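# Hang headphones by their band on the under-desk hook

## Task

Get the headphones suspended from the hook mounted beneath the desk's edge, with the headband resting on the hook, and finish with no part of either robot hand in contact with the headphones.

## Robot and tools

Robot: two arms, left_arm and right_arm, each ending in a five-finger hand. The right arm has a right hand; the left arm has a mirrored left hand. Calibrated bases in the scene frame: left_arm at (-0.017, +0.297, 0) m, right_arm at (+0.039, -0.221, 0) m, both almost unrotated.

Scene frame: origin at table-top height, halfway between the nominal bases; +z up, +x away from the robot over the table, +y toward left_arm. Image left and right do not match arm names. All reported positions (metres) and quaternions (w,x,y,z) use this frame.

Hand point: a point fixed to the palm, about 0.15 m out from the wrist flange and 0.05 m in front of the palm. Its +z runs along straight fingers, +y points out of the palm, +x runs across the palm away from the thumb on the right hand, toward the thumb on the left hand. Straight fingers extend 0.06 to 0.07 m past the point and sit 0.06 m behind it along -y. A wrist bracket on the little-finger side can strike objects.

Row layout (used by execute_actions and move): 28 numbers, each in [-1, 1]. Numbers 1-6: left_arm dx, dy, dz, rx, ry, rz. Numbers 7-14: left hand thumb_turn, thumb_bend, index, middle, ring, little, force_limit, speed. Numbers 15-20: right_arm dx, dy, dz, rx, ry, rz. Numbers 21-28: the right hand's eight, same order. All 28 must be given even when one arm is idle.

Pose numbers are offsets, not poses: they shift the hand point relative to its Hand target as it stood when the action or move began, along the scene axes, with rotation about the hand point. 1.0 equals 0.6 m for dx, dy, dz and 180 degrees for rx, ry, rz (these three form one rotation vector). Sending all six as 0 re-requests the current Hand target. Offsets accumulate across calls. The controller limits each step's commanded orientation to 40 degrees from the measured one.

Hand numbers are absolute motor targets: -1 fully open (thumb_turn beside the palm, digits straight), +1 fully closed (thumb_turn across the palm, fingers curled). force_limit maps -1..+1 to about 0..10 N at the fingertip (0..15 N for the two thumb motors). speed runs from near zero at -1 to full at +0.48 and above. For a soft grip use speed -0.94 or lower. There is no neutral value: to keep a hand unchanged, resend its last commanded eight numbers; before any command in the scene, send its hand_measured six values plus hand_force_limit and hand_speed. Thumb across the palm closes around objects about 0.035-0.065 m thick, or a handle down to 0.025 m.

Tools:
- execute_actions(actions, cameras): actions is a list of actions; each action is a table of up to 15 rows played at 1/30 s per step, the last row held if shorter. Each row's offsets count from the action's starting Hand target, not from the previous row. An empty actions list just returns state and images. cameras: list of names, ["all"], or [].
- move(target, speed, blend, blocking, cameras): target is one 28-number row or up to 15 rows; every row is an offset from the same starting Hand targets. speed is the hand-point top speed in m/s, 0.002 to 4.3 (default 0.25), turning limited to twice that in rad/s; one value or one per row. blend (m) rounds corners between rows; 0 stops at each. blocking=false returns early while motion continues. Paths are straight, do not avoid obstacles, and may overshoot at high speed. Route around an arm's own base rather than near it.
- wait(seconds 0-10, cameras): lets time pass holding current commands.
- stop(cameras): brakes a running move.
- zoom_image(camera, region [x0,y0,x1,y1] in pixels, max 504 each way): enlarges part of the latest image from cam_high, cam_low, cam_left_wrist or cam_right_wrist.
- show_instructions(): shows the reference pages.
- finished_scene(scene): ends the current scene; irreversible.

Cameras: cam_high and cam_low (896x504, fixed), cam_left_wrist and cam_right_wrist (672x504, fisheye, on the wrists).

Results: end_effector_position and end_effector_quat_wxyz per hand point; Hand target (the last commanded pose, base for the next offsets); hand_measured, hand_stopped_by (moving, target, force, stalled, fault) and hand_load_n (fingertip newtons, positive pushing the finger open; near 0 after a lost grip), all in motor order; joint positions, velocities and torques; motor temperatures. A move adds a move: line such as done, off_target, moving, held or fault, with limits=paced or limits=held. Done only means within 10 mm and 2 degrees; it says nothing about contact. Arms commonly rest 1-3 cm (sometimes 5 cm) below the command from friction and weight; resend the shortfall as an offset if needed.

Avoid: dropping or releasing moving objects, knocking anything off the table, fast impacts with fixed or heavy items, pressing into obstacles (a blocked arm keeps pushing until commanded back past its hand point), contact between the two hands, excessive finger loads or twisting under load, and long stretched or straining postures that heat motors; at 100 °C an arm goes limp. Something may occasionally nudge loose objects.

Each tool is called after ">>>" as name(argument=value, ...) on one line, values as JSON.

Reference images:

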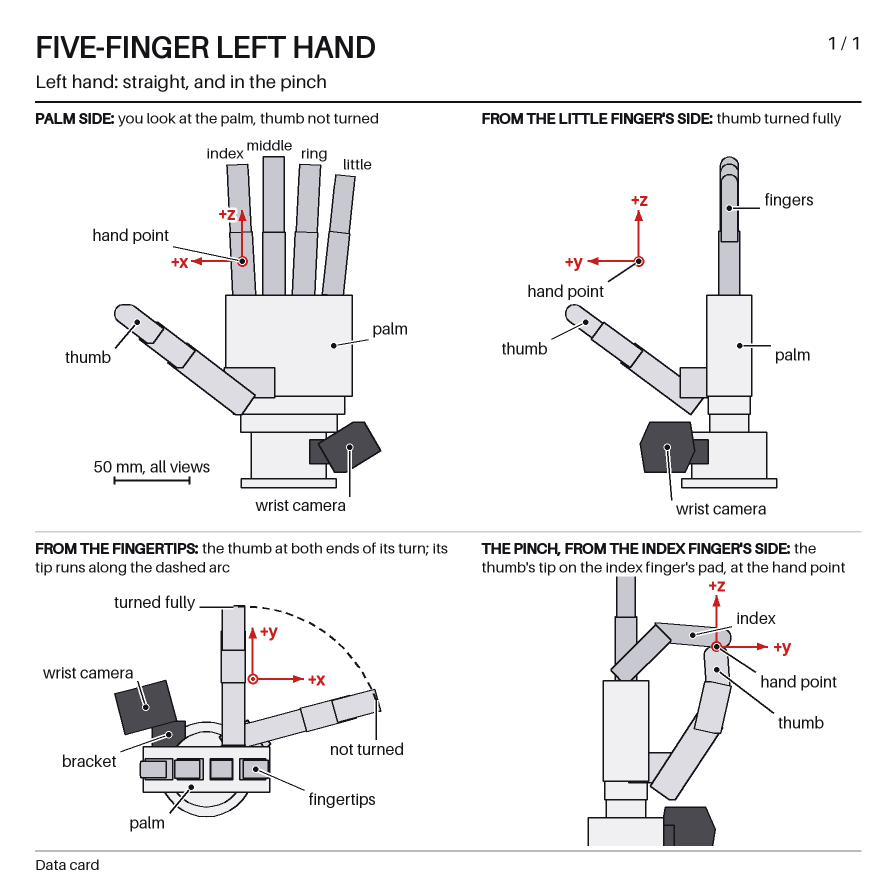

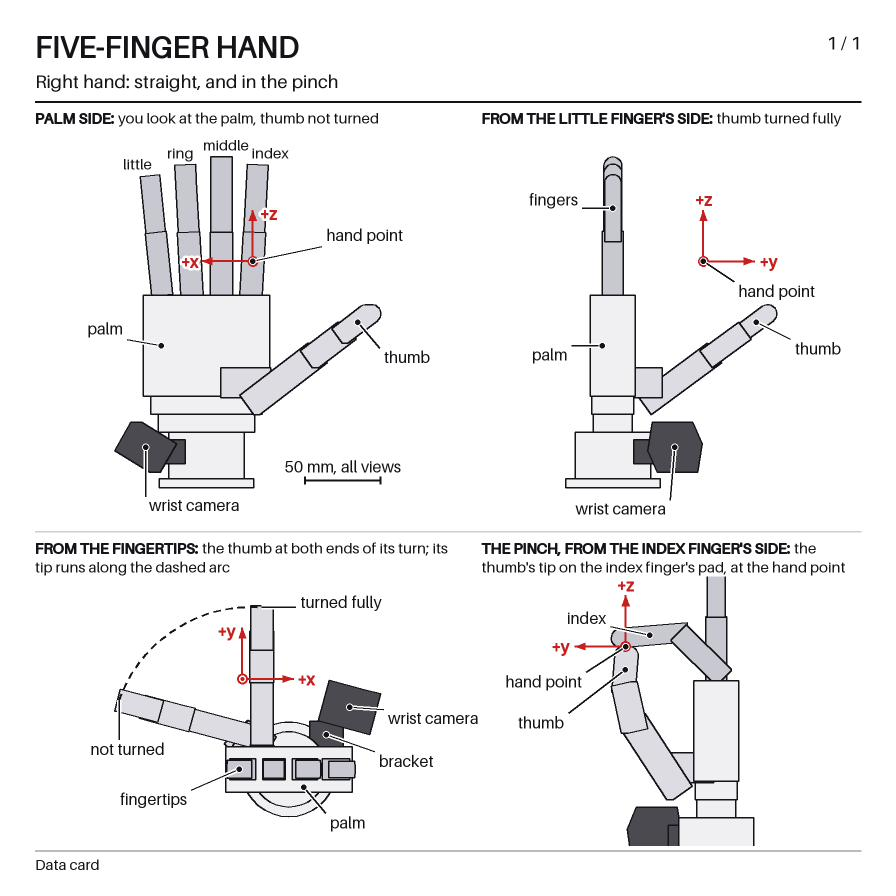

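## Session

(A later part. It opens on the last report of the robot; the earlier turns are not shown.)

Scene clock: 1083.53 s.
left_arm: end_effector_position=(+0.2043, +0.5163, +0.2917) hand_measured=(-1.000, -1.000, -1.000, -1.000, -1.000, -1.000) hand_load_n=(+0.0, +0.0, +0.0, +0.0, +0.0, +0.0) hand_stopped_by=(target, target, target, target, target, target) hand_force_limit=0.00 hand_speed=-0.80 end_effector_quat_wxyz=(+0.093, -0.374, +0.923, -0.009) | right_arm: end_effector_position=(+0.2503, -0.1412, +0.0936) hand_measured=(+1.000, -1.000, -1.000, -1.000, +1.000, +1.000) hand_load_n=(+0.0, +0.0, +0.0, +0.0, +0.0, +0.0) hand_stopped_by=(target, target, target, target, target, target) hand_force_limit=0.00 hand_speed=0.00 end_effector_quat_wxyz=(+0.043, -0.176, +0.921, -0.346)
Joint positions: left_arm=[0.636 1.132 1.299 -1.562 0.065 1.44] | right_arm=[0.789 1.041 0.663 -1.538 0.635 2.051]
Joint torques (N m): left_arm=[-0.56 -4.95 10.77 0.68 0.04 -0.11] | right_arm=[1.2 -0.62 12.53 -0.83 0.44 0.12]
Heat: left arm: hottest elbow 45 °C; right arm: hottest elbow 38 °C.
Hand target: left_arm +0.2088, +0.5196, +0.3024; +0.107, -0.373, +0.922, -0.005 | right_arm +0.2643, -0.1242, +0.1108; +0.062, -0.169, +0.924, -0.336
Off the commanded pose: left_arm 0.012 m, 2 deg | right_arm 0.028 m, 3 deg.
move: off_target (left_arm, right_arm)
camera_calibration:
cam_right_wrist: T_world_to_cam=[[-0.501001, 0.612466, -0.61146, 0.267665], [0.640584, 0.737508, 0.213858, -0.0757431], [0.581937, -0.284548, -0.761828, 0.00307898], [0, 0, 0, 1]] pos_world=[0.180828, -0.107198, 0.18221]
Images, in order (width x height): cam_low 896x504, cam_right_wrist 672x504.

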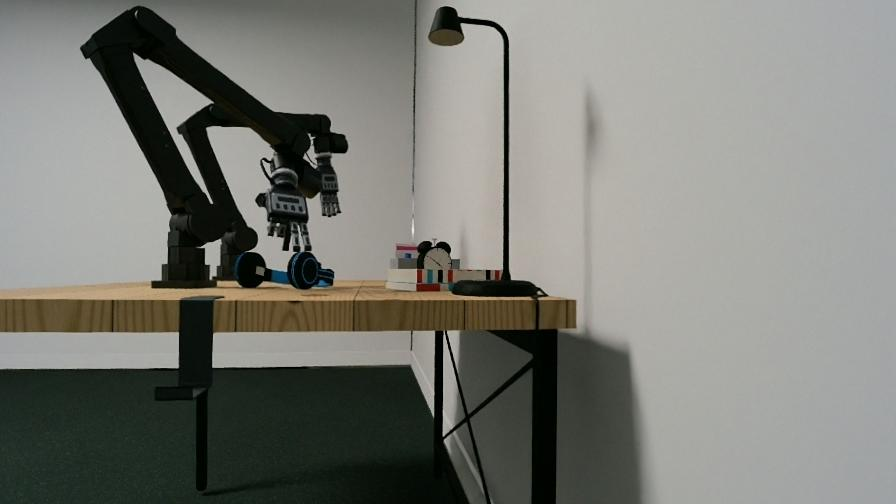

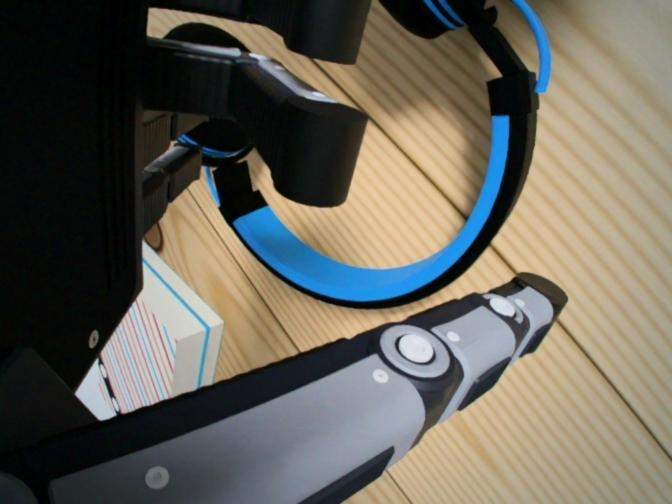

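>>> move(target=[0,0,0,0,0,0,-1,-1,-1,-1,-1,-1,0,-0.8,-0.01,0.01,-0.11,0,0,0,1,-1,-1,-1,1,1,0,0], speed=0.15, cameras=["cam_low","cam_right_wrist"])

>>> zoom_image(camera="cam_low", region=[220, 180, 380, 310])

Scene clock: 1118.37 s.
left_arm: end_effector_position=(+0.2043, +0.5163, +0.2917) hand_measured=(-1.000, -1.000, -1.000, -1.000, -1.000, -1.000) hand_load_n=(+0.0, +0.0, +0.0, +0.0, +0.0, +0.5) hand_stopped_by=(target, target, target, target, target, target) hand_force_limit=0.00 hand_speed=-0.80 end_effector_quat_wxyz=(+0.093, -0.374, +0.923, -0.009) | right_arm: end_effector_position=(+0.2601, -0.1204, +0.0494) hand_measured=(+1.000, -1.000, -1.000, -1.000, +1.000, +1.000) hand_load_n=(+0.5, +0.0, -0.5, +0.0, +0.0, +0.0) hand_stopped_by=(target, target, target, target, target, target) hand_force_limit=0.00 hand_speed=0.00 end_effector_quat_wxyz=(+0.060, -0.170, +0.925, -0.334)
Joint positions: left_arm=[0.636 1.132 1.299 -1.562 0.065 1.44] | right_arm=[0.824 1.146 0.607 -1.356 0.622 2.089]
Joint torques (N m): left_arm=[-0.56 -4.95 10.76 0.69 0.04 -0.11] | right_arm=[1.2 -1.38 6.15 -0.02 0.44 0.13]
Heat: left arm: hottest elbow 45 °C; right arm: hottest elbow 37 °C.
Hand target: left_arm +0.2088, +0.5196, +0.3024; +0.107, -0.373, +0.922, -0.005 | right_arm +0.2582, -0.1181, +0.0447; +0.062, -0.169, +0.924, -0.336
Off the commanded pose: left_arm 0.012 m, 2 deg | right_arm 0.005 m, 0 deg.
joint sent to its limit (right arm) — joint 6 (wrist roll), upper limit. The joint targets still meet the commanded pose.
move: off_target (left_arm)
camera_calibration:
cam_right_wrist: T_world_to_cam=[[-0.483627, 0.630952, -0.606634, 0.230267], [0.632216, 0.731131, 0.256418, -0.0885157], [0.605316, -0.259513, -0.752493, -0.0339232], [0, 0, 0, 1]] pos_world=[0.187859, -0.0893742, 0.136858]
Images, in order (width x height): cam_low 896x504, cam_right_wrist 672x504.

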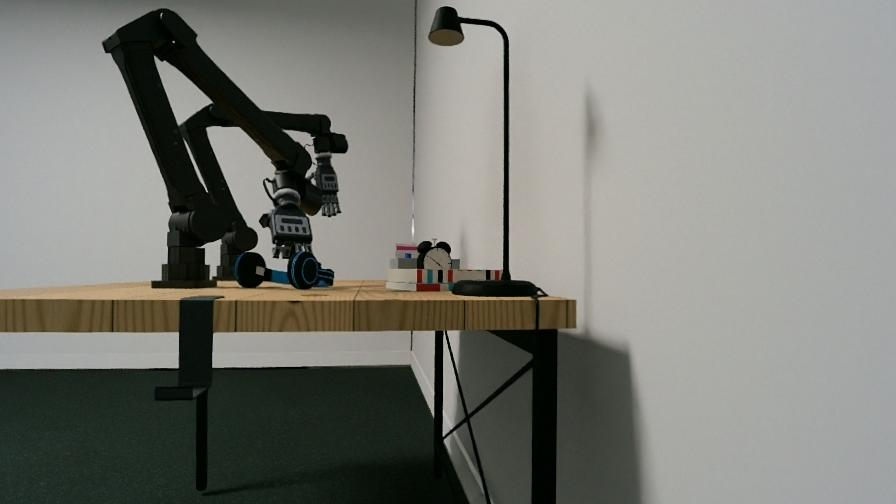

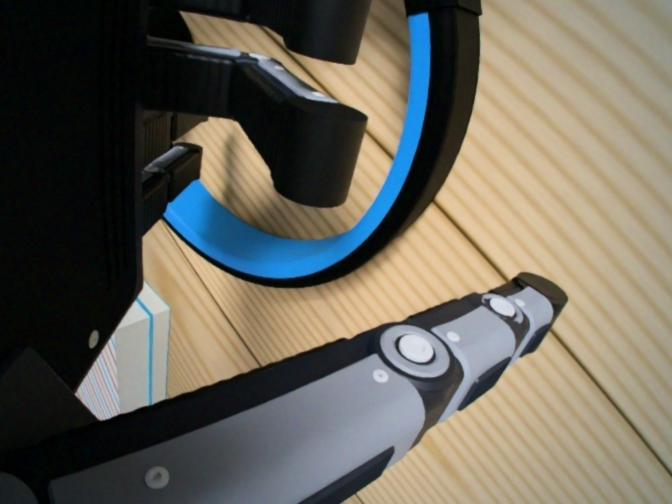

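Scaled by 3.150 from the camera's 896x504 image, which has a finer 1280x720 frame.

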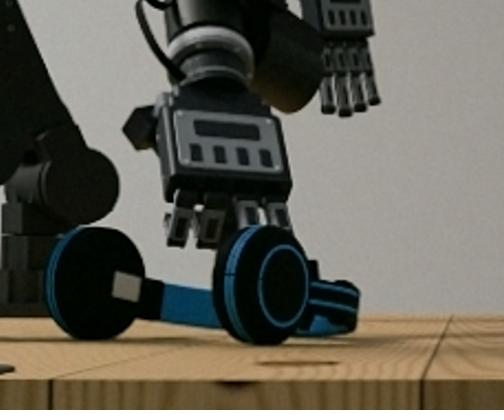

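>>> move(target=[0,0,0,0,0,0,-1,-1,-1,-1,-1,-1,0,-0.8,-0.01,0.0,-0.04,0,0,0,1,-1,-1,-1,1,1,0,0], speed=0.15, cameras=["cam_low","cam_right_wrist"])

>>> zoom_image(camera="cam_low", region=[220, 180, 380, 310])

Scene clock: 1140.30 s.
left_arm: end_effector_position=(+0.2043, +0.5163, +0.2917) hand_measured=(-1.000, -1.000, -1.000, -1.000, -1.000, -1.000) hand_load_n=(+0.0, +0.0, +0.0, +0.0, +0.0, +0.0) hand_stopped_by=(target, target, target, target, target, target) hand_force_limit=0.00 hand_speed=-0.80 end_effector_quat_wxyz=(+0.093, -0.374, +0.923, -0.009) | right_arm: end_effector_position=(+0.2554, -0.1199, +0.0258) hand_measured=(+1.000, -1.000, -1.000, -1.000, +1.000, +1.000) hand_load_n=(+0.0, +0.0, +0.0, +0.0, +0.0, +0.0) hand_stopped_by=(target, target, target, target, target, target) hand_force_limit=0.00 hand_speed=0.00 end_effector_quat_wxyz=(+0.060, -0.174, +0.926, -0.330)
Joint positions: left_arm=[0.636 1.132 1.299 -1.562 0.065 1.44] | right_arm=[0.834 1.181 0.561 -1.273 0.614 2.089]
Joint torques (N m): left_arm=[-0.5 -4.95 10.77 0.69 0.04 -0.1] | right_arm=[1.2 -1.73 5.87 0.14 0.39 0.13]
Heat: left arm: hottest elbow 45 °C; right arm: hottest elbow 36 °C.
Hand target: left_arm +0.2088, +0.5196, +0.3024; +0.107, -0.373, +0.922, -0.005 | right_arm +0.2523, -0.1180, +0.0208; +0.062, -0.169, +0.924, -0.336
Off the commanded pose: left_arm 0.012 m, 2 deg | right_arm 0.006 m, 1 deg.
joint sent to its limit (right arm) — joint 6 (wrist roll), upper limit. The joint targets still meet the commanded pose.
move: off_target (left_arm)
camera_calibration:
cam_right_wrist: T_world_to_cam=[[-0.490895, 0.631457, -0.600237, 0.215023], [0.628081, 0.733966, 0.258474, -0.0785264], [0.603768, -0.250114, -0.756906, -0.0470253], [0, 0, 0, 1]] pos_world=[0.183267, -0.089904, 0.113768]
Images, in order (width x height): cam_low 896x504, cam_right_wrist 672x504.

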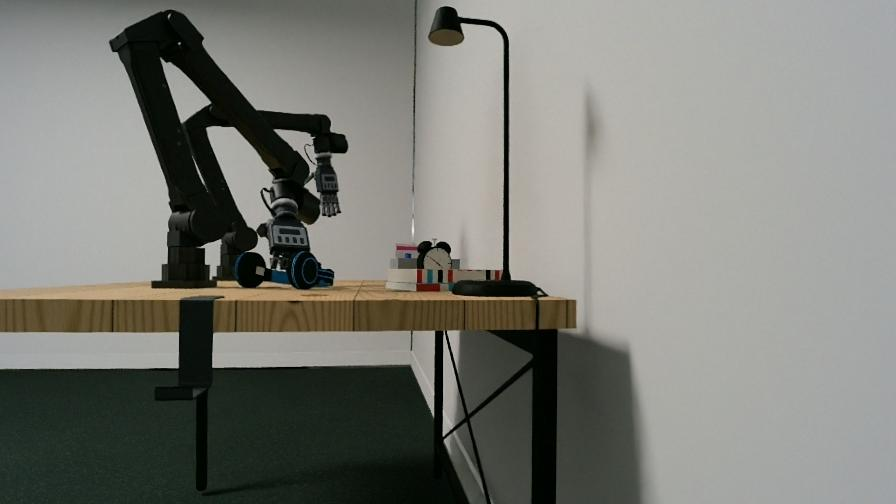

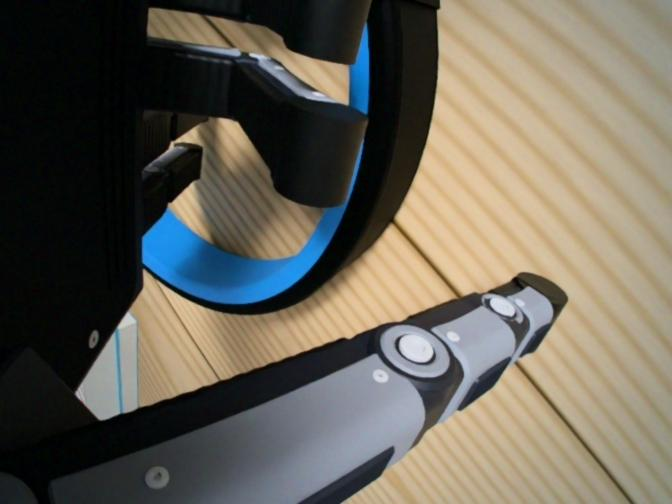

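Scaled by 3.150 from the camera's 896x504 image, which has a finer 1280x720 frame.

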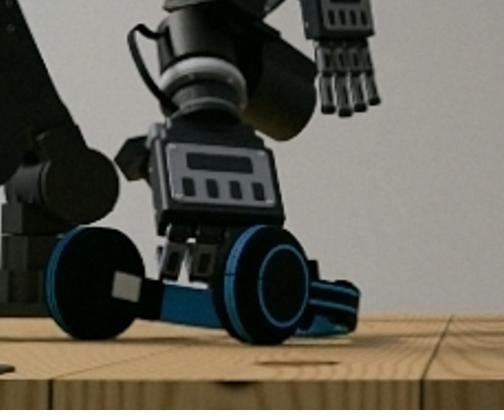

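>>> move(target=[0,0,0,0,0,0,-1,-1,-1,-1,-1,-1,0,-0.8,0,-0.01,0.0,0,0,0,1,0.6,0.5,0.5,1,1,0,-0.6], speed=0.15, cameras=["cam_low","cam_right_wrist","cam_high"])

>>> zoom_image(camera="cam_low", region=[220, 180, 380, 310])

Scene clock: 1163.73 s.
left_arm: end_effector_position=(+0.2043, +0.5163, +0.2917) hand_measured=(-1.000, -1.000, -1.000, -1.000, -1.000, -1.000) hand_load_n=(+0.0, +0.0, +0.0, +0.0, +0.0, +0.0) hand_stopped_by=(target, target, target, target, target, target) hand_force_limit=0.00 hand_speed=-0.80 end_effector_quat_wxyz=(+0.093, -0.374, +0.923, -0.009) | right_arm: end_effector_position=(+0.2578, -0.1240, +0.0269) hand_measured=(+1.000, +0.600, -0.710, -0.858, +1.000, +1.000) hand_load_n=(+0.0, +0.0, +2.5, +0.0, +0.0, +0.0) hand_stopped_by=(target, target, force, force, target, target) hand_force_limit=0.00 hand_speed=-0.60 end_effector_quat_wxyz=(+0.066, -0.172, +0.922, -0.339)
Joint positions: left_arm=[0.636 1.132 1.299 -1.562 0.065 1.44] | right_arm=[0.834 1.181 0.557 -1.275 0.637 2.1]
Joint torques (N m): left_arm=[-0.56 -4.95 10.77 0.68 0.04 -0.1] | right_arm=[0.21 -2.49 5.18 0.25 -0.14 0.06]
Heat: left arm: hottest elbow 45 °C; right arm: hottest elbow 34 °C.
Hand target: left_arm +0.2088, +0.5196, +0.3024; +0.107, -0.373, +0.922, -0.005 | right_arm +0.2522, -0.1242, +0.0208; +0.062, -0.169, +0.924, -0.336
Off the commanded pose: left_arm 0.012 m, 2 deg | right_arm 0.008 m, 1 deg.
joint sent to its limit (right arm) — joint 6 (wrist roll), upper limit. The joint targets still meet the commanded pose.
move: off_target (left_arm)
camera_calibration:
cam_right_wrist: T_world_to_cam=[[-0.480003, 0.621041, -0.619601, 0.215949], [0.62392, 0.738179, 0.256547, -0.0757115], [0.616702, -0.263438, -0.741808, -0.0540528], [0, 0, 0, 1]] pos_world=[0.184228, -0.0924639, 0.113129]
Images, in order (width x height): cam_high 896x504, cam_low 896x504, cam_right_wrist 672x504.

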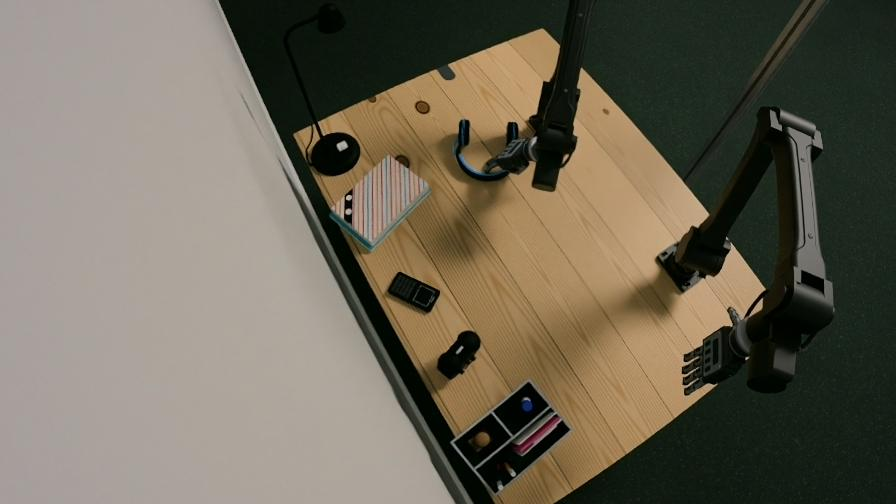

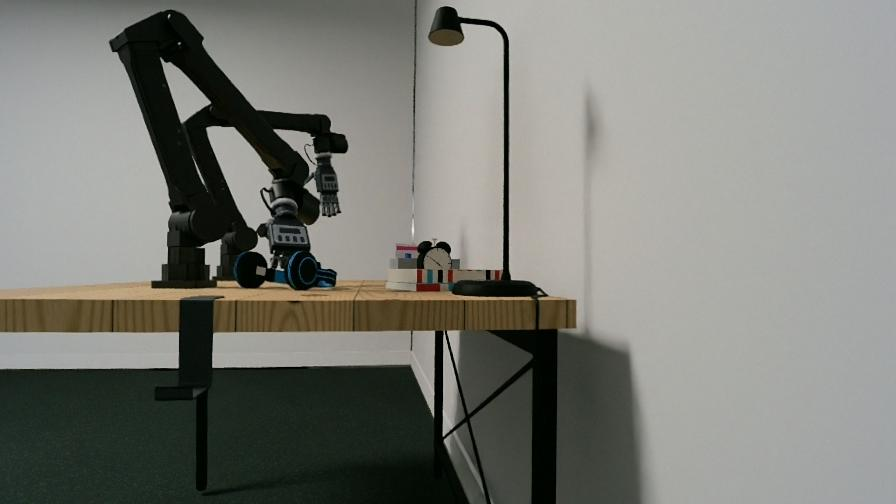

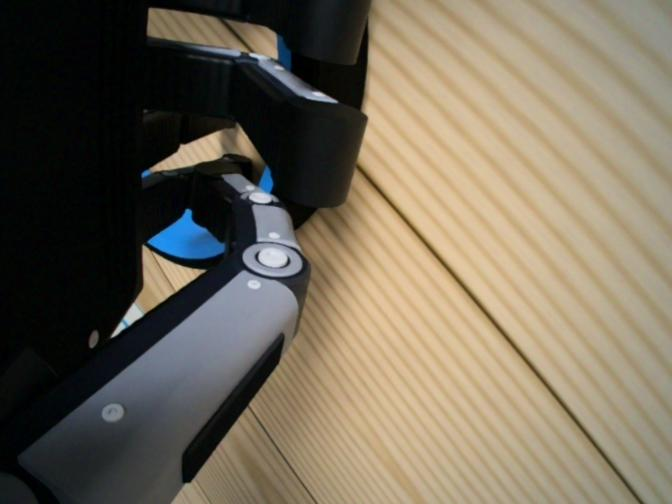

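Scaled by 3.150 from the camera's 896x504 image, which has a finer 1280x720 frame.

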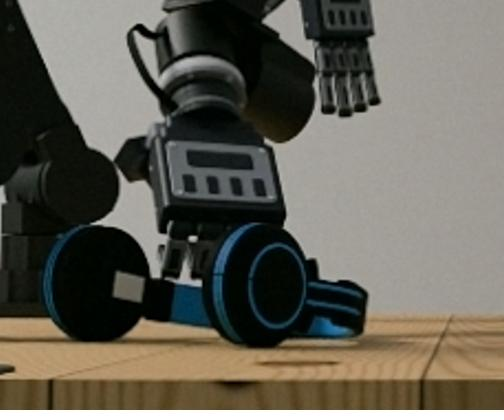

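>>> move(target=[[0,0,0,0,0,0,-1,-1,-1,-1,-1,-1,0,-0.8,0,0,0.02,0,0,0,1,-1,-1,-1,1,1,0,-0.2],[0,0,0,0,0,0,-1,-1,-1,-1,-1,-1,0,-0.8,0.01,0,0.12,0,0,0,1,-1,-1,-1,1,1,0,0],[0,0,0,0,0,0,-1,-1,-1,-1,-1,-1,0,-0.8,0.01,0,0.12,0,0,0,1,-1,0.25,0.25,1,1,0,0]], speed=0.15, cameras=["cam_low","cam_right_wrist","cam_high"])

Scene clock: 1216.73 s.
left_arm: end_effector_position=(+0.2043, +0.5163, +0.2917) hand_measured=(-1.000, -1.000, -1.000, -1.000, -1.000, -1.000) hand_load_n=(+0.0, -0.5, +0.0, +0.0, +0.0, +0.0) hand_stopped_by=(target, target, target, target, target, target) hand_force_limit=0.00 hand_speed=-0.80 end_effector_quat_wxyz=(+0.093, -0.374, +0.923, -0.009) | right_arm: end_effector_position=(+0.2432, -0.1359, +0.0728) hand_measured=(+1.000, -1.000, +0.250, +0.250, +1.000, +1.000) hand_load_n=(+0.0, +0.0, +0.0, +0.5, +0.0, +0.0) hand_stopped_by=(target, target, target, target, target, target) hand_force_limit=0.00 hand_speed=0.00 end_effector_quat_wxyz=(+0.044, -0.180, +0.918, -0.350)
Joint positions: left_arm=[0.636 1.132 1.299 -1.562 0.065 1.44] | right_arm=[0.837 1.078 0.623 -1.496 0.629 2.1]
Joint torques (N m): left_arm=[-0.44 -4.95 10.78 0.69 0.04 -0.11] | right_arm=[-2.61 -2.78 11.86 -0.68 0.47 -0.11]
Heat: left arm: hottest elbow 45 °C; right arm: hottest elbow 33 °C.
Hand target: left_arm +0.2088, +0.5196, +0.3024; +0.107, -0.373, +0.922, -0.005 | right_arm +0.2583, -0.1241, +0.0928; +0.062, -0.169, +0.924, -0.336
Off the commanded pose: left_arm 0.012 m, 2 deg | right_arm 0.028 m, 3 deg.
move: off_target (left_arm, right_arm); target 2's new numbers were sent with right_arm's hand 0.028 m and 3 deg from that target; target 3's new numbers were sent with right_arm's hand 0.028 m and 3 deg from that target
camera_calibration:
cam_right_wrist: T_world_to_cam=[[-0.505707, 0.601966, -0.617979, 0.248366], [0.634126, 0.745055, 0.206829, -0.067539], [0.584932, -0.287282, -0.758501, -0.00836946], [0, 0, 0, 1]] pos_world=[0.173324, -0.101592, 0.161105]
Images, in order (width x height): cam_high 896x504, cam_low 896x504, cam_right_wrist 672x504.

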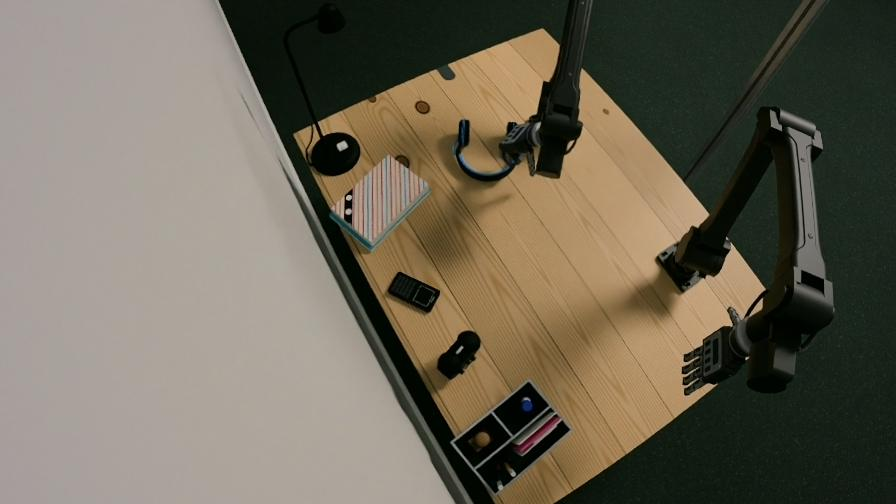

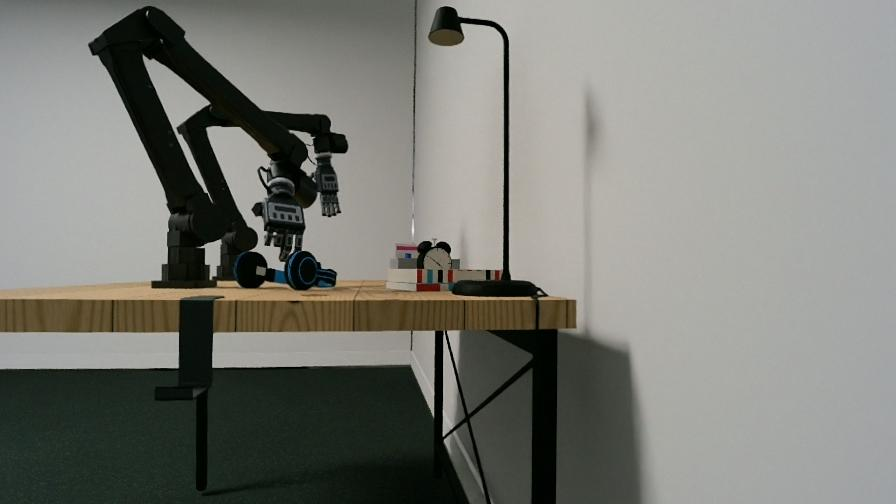

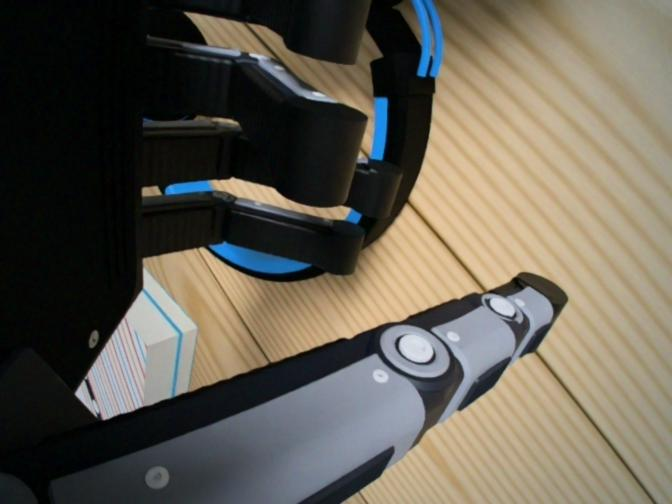

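>>> move(target=[[0,0,0,0,0,0,-1,-1,-1,-1,-1,-1,0,-0.8,0.006,-0.06,-0.02,0,0,0,1,-1,0.25,0.25,1,1,0,0],[0,0,0,0,0,0,-1,-1,-1,-1,-1,-1,0,-0.8,0.002,-0.058,-0.09,0,0,0,1,-1,0.25,0.25,1,1,0,0]], speed=0.15, cameras=["cam_low","cam_right_wrist","cam_high"])

Scene clock: 1270.20 s.
left_arm: end_effector_position=(+0.2043, +0.5163, +0.2917) hand_measured=(-1.000, -1.000, -1.000, -1.000, -1.000, -1.000) hand_load_n=(+0.0, +0.0, +0.0, +0.0, +0.0, +0.0) hand_stopped_by=(target, target, target, target, target, target) hand_force_limit=0.00 hand_speed=-0.80 end_effector_quat_wxyz=(+0.093, -0.374, +0.923, -0.009) | right_arm: end_effector_position=(+0.2610, -0.1580, +0.0447) hand_measured=(+1.000, -1.000, +0.250, +0.250, +1.000, +1.000) hand_load_n=(+0.0, +0.0, +0.0, +0.0, +0.0, +0.0) hand_stopped_by=(target, target, target, target, target, target) hand_force_limit=0.00 hand_speed=0.00 end_effector_quat_wxyz=(+0.068, -0.167, +0.924, -0.337)
Joint positions: left_arm=[0.636 1.132 1.299 -1.562 0.065 1.44] | right_arm=[0.705 1.046 0.529 -1.284 0.67 1.952]
Joint torques (N m): left_arm=[-0.56 -4.95 10.78 0.69 0.05 -0.11] | right_arm=[-1.08 0.26 6.6 0.43 0.3 -0.1]
Heat: left arm: hottest elbow 45 °C; right arm: hottest elbow 34 °C.
Hand target: left_arm +0.2088, +0.5196, +0.3024; +0.107, -0.373, +0.922, -0.005 | right_arm +0.2595, -0.1589, +0.0388; +0.062, -0.169, +0.924, -0.336
Off the commanded pose: left_arm 0.012 m, 2 deg | right_arm 0.006 m, 1 deg.
move: off_target (left_arm)
camera_calibration:
cam_right_wrist: T_world_to_cam=[[-0.472213, 0.628388, -0.618178, 0.248807], [0.627718, 0.732069, 0.26466, -0.0594892], [0.618858, -0.263066, -0.740143, -0.052331], [0, 0, 0, 1]] pos_world=[0.187218, -0.126563, 0.130819]
Images, in order (width x height): cam_high 896x504, cam_low 896x504, cam_right_wrist 672x504.

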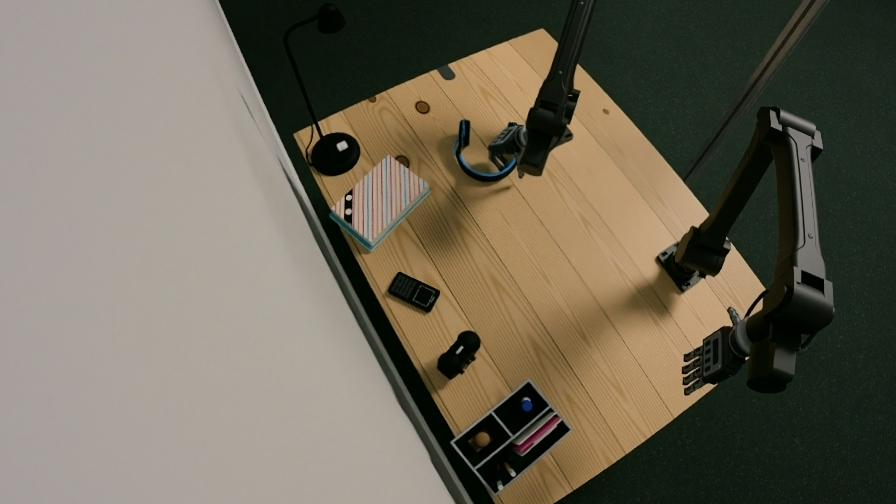

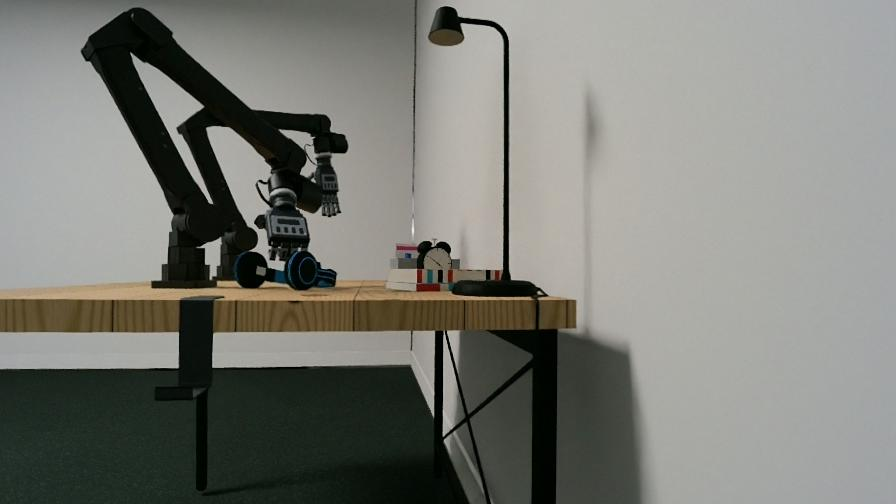

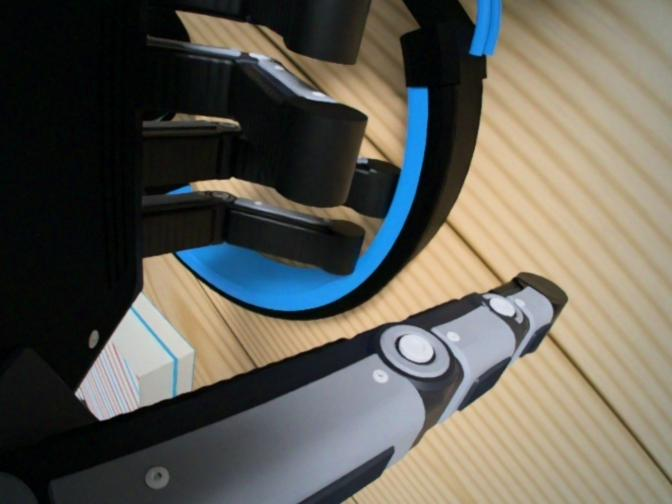

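>>> move(target=[0,0,0,0,0,0,-1,-1,-1,-1,-1,-1,0,-0.8,0.0,-0.008,-0.043,0,0,0,1,-1,0.25,0.25,1,1,0,0], speed=0.15, cameras=["cam_low","cam_right_wrist"])

>>> zoom_image(camera="cam_low", region=[220, 180, 380, 310])

Scene clock: 1301.80 s.
left_arm: end_effector_position=(+0.2043, +0.5163, +0.2917) hand_measured=(-1.000, -1.000, -1.000, -1.000, -1.000, -1.000) hand_load_n=(+0.0, -0.5, +0.0, +0.0, +0.0, +0.0) hand_stopped_by=(target, target, target, target, target, target) hand_force_limit=0.00 hand_speed=-0.80 end_effector_quat_wxyz=(+0.093, -0.374, +0.923, -0.009) | right_arm: end_effector_position=(+0.2607, -0.1606, +0.0192) hand_measured=(+1.000, -1.000, +0.250, +0.250, +1.000, +1.000) hand_load_n=(+0.0, +0.0, +0.0, -1.5, +0.0, +0.0) hand_stopped_by=(target, target, target, target, target, target) hand_force_limit=0.00 hand_speed=0.00 end_effector_quat_wxyz=(+0.069, -0.167, +0.924, -0.336)
Joint positions: left_arm=[0.636 1.132 1.299 -1.562 0.065 1.44] | right_arm=[0.696 1.09 0.478 -1.177 0.671 1.939]
Joint torques (N m): left_arm=[-0.5 -4.95 10.77 0.7 0.04 -0.1] | right_arm=[-2.2 -0.38 5.89 0.62 0.4 -0.19]
Heat: left arm: hottest elbow 45 °C; right arm: hottest elbow 34 °C.
Hand target: left_arm +0.2088, +0.5196, +0.3024; +0.107, -0.373, +0.922, -0.005 | right_arm +0.2594, -0.1637, +0.0130; +0.062, -0.169, +0.924, -0.336
Off the commanded pose: left_arm 0.012 m, 2 deg | right_arm 0.007 m, 1 deg.
move: off_target (left_arm)
camera_calibration:
cam_right_wrist: T_world_to_cam=[[-0.471038, 0.62989, -0.617545, 0.234304], [0.626718, 0.73163, 0.268221, -0.0504958], [0.620764, -0.260684, -0.739389, -0.0718465], [0, 0, 0, 1]] pos_world=[0.186612, -0.129371, 0.105115]
Images, in order (width x height): cam_low 896x504, cam_right_wrist 672x504.

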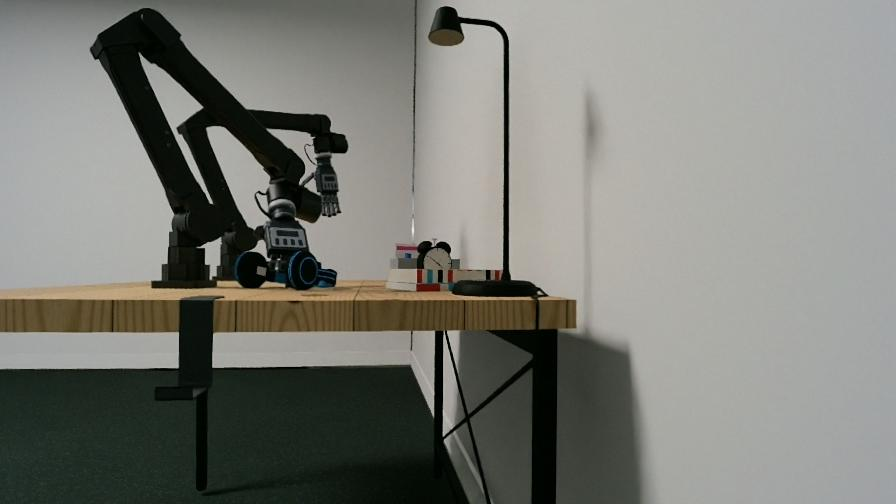

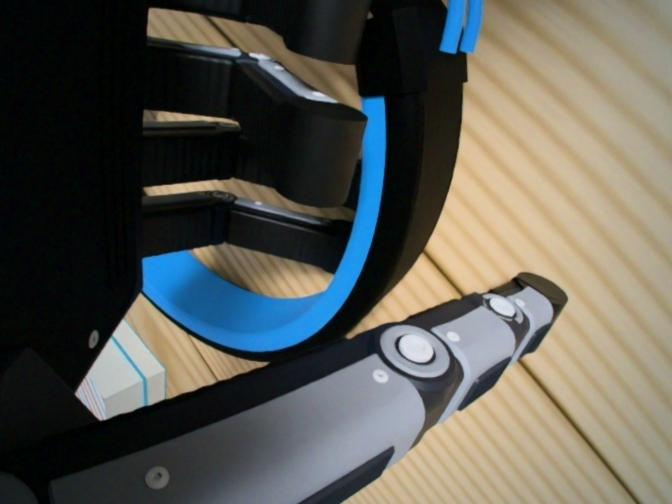

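Scaled by 3.150 from the camera's 896x504 image, which has a finer 1280x720 frame.

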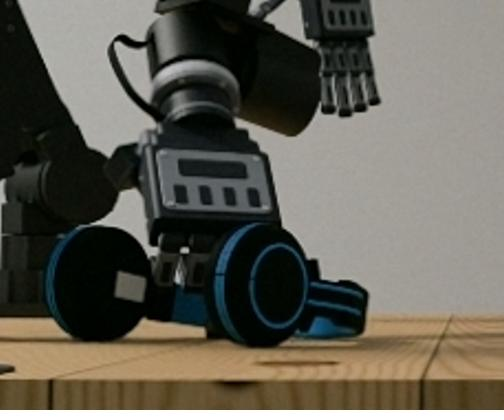

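>>> move(target=[0,0,0,0,0,0,-1,-1,-1,-1,-1,-1,0,-0.8,0.0,0,0,0,0,0,1,0.6,0.25,0.25,1,1,0.1,-0.6], speed=0.15, cameras=["cam_low","cam_right_wrist"])

>>> zoom_image(camera="cam_low", region=[220, 180, 380, 310])

Scene clock: 1312.57 s.
left_arm: end_effector_position=(+0.2043, +0.5163, +0.2917) hand_measured=(-1.000, -1.000, -1.000, -1.000, -1.000, -1.000) hand_load_n=(+0.0, +0.0, +0.0, +0.0, +0.0, +0.0) hand_stopped_by=(target, target, target, target, target, target) hand_force_limit=0.00 hand_speed=-0.80 end_effector_quat_wxyz=(+0.093, -0.374, +0.923, -0.009) | right_arm: end_effector_position=(+0.2608, -0.1605, +0.0192) hand_measured=(+1.000, -0.516, +0.250, +0.250, +1.000, +1.000) hand_load_n=(+1.0, +9.5, +4.0, -1.0, +0.0, -0.5) hand_stopped_by=(target, force, target, target, target, target) hand_force_limit=0.10 hand_speed=-0.60 end_effector_quat_wxyz=(+0.070, -0.167, +0.924, -0.336)
Joint positions: left_arm=[0.636 1.132 1.299 -1.562 0.065 1.44] | right_arm=[0.696 1.09 0.478 -1.176 0.671 1.938]
Joint torques (N m): left_arm=[-0.56 -4.95 10.78 0.69 0.05 -0.1] | right_arm=[-1.2 -1.2 5.98 0.72 0.34 -0.24]
Heat: left arm: hottest elbow 45 °C; right arm: hottest elbow 34 °C.
Hand target: left_arm +0.2088, +0.5196, +0.3024; +0.107, -0.373, +0.922, -0.005 | right_arm +0.2594, -0.1637, +0.0130; +0.062, -0.169, +0.924, -0.336
Off the commanded pose: left_arm 0.012 m, 2 deg | right_arm 0.007 m, 1 deg.
move: off_target (left_arm)
camera_calibration:
cam_right_wrist: T_world_to_cam=[[-0.471618, 0.629596, -0.617402, 0.234408], [0.626165, 0.732095, 0.268243, -0.0503961], [0.620882, -0.260087, -0.7395, -0.0718421], [0, 0, 0, 1]] pos_world=[0.186712, -0.129373, 0.105115]
Images, in order (width x height): cam_low 896x504, cam_right_wrist 672x504.

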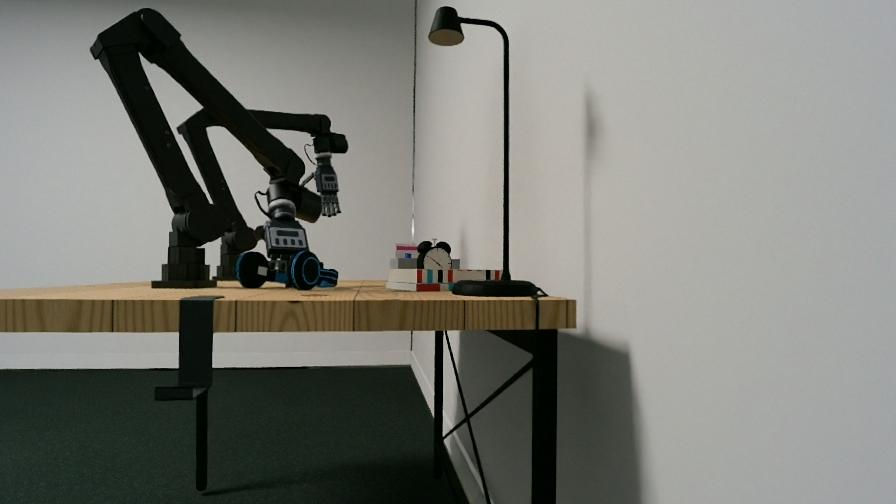

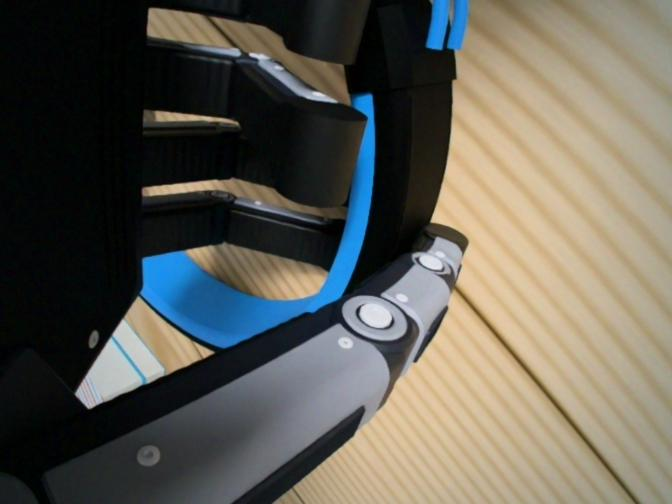

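Scaled by 3.150 from the camera's 896x504 image, which has a finer 1280x720 frame.

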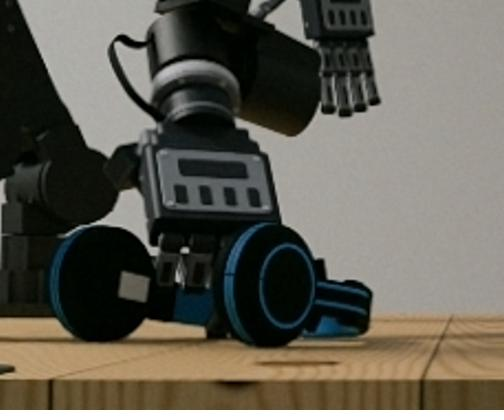

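>>> move(target=[0,0,0,0,0,0,-1,-1,-1,-1,-1,-1,0,-0.8,0.0,0,0,0,0,0,1,0.6,0.25,0.6,1,1,0.1,-0.6], speed=0.15, cameras=["cam_right_wrist"])

Scene clock: 1321.90 s.
left_arm: end_effector_position=(+0.2043, +0.5163, +0.2917) hand_measured=(-1.000, -1.000, -1.000, -1.000, -1.000, -1.000) hand_load_n=(+0.0, +0.0, +0.0, +0.0, +0.0, +0.0) hand_stopped_by=(target, target, target, target, target, target) hand_force_limit=0.00 hand_speed=-0.80 end_effector_quat_wxyz=(+0.093, -0.374, +0.923, -0.009) | right_arm: end_effector_position=(+0.2606, -0.1605, +0.0186) hand_measured=(+1.000, -0.518, +0.250, +0.306, +1.000, +1.000) hand_load_n=(+1.0, +12.0, +1.0, +12.0, +0.0, -1.0) hand_stopped_by=(target, force, target, force, target, target) hand_force_limit=0.10 hand_speed=-0.60 end_effector_quat_wxyz=(+0.068, -0.169, +0.924, -0.336)
Joint positions: left_arm=[0.636 1.132 1.299 -1.562 0.065 1.44] | right_arm=[0.695 1.092 0.478 -1.175 0.671 1.934]
Joint torques (N m): left_arm=[-0.56 -5.01 10.77 0.68 0.04 -0.11] | right_arm=[-1.61 -0.44 6.11 0.64 0.32 -0.19]
Heat: left arm: hottest elbow 45 °C; right arm: hottest elbow 33 °C.
Hand target: left_arm +0.2088, +0.5196, +0.3024; +0.107, -0.373, +0.922, -0.005 | right_arm +0.2594, -0.1638, +0.0130; +0.062, -0.169, +0.924, -0.336
Off the commanded pose: left_arm 0.012 m, 2 deg | right_arm 0.007 m, 1 deg.
move: off_target (left_arm)
camera_calibration:
cam_right_wrist: T_world_to_cam=[[-0.475306, 0.627343, -0.616867, 0.234572], [0.624882, 0.734274, 0.265263, -0.0494851], [0.619361, -0.259388, -0.74102, -0.0715302], [0, 0, 0, 1]] pos_world=[0.186719, -0.129375, 0.104821]
Images, in order (width x height): cam_right_wrist 672x504.

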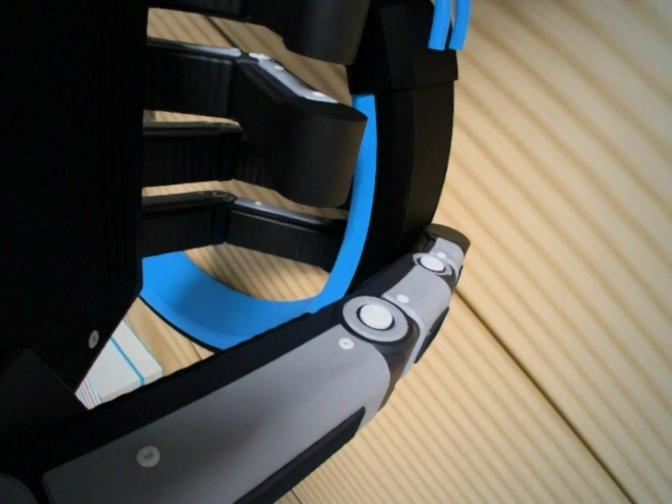

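>>> move(target=[0,0,0,0,0,0,-1,-1,-1,-1,-1,-1,0,-0.8,0.0,0,0,0,0,0,1,0.6,0.5,0.6,1,1,-0.1,-0.8], speed=0.15)

Scene clock: 1330.80 s.
left_arm: end_effector_position=(+0.2043, +0.5163, +0.2917) hand_measured=(-1.000, -1.000, -1.000, -1.000, -1.000, -1.000) hand_load_n=(+0.0, +0.0, +0.0, +0.0, +0.0, +0.0) hand_stopped_by=(target, target, target, target, target, target) hand_force_limit=0.00 hand_speed=-0.80 end_effector_quat_wxyz=(+0.093, -0.374, +0.923, -0.009) | right_arm: end_effector_position=(+0.2603, -0.1602, +0.0184) hand_measured=(+1.000, -0.518, +0.266, +0.306, +1.000, +1.000) hand_load_n=(+1.0, +13.5, +4.5, +10.0, +0.0, -0.5) hand_stopped_by=(target, force, force, force, target, target) hand_force_limit=-0.10 hand_speed=-0.80 end_effector_quat_wxyz=(+0.068, -0.170, +0.924, -0.336)
Joint positions: left_arm=[0.636 1.132 1.299 -1.562 0.065 1.44] | right_arm=[0.695 1.092 0.478 -1.175 0.669 1.932]
Joint torques (N m): left_arm=[-0.5 -5.01 10.77 0.69 0.04 -0.11] | right_arm=[-1.9 0.73 5.85 0.75 0.45 -0.19]
Heat: left arm: hottest elbow 45 °C; right arm: hottest elbow 33 °C.
Hand target: left_arm +0.2088, +0.5196, +0.3024; +0.107, -0.373, +0.922, -0.005 | right_arm +0.2594, -0.1638, +0.0130; +0.062, -0.169, +0.924, -0.336
Off the commanded pose: left_arm 0.012 m, 2 deg | right_arm 0.007 m, 1 deg.
move: off_target (left_arm)


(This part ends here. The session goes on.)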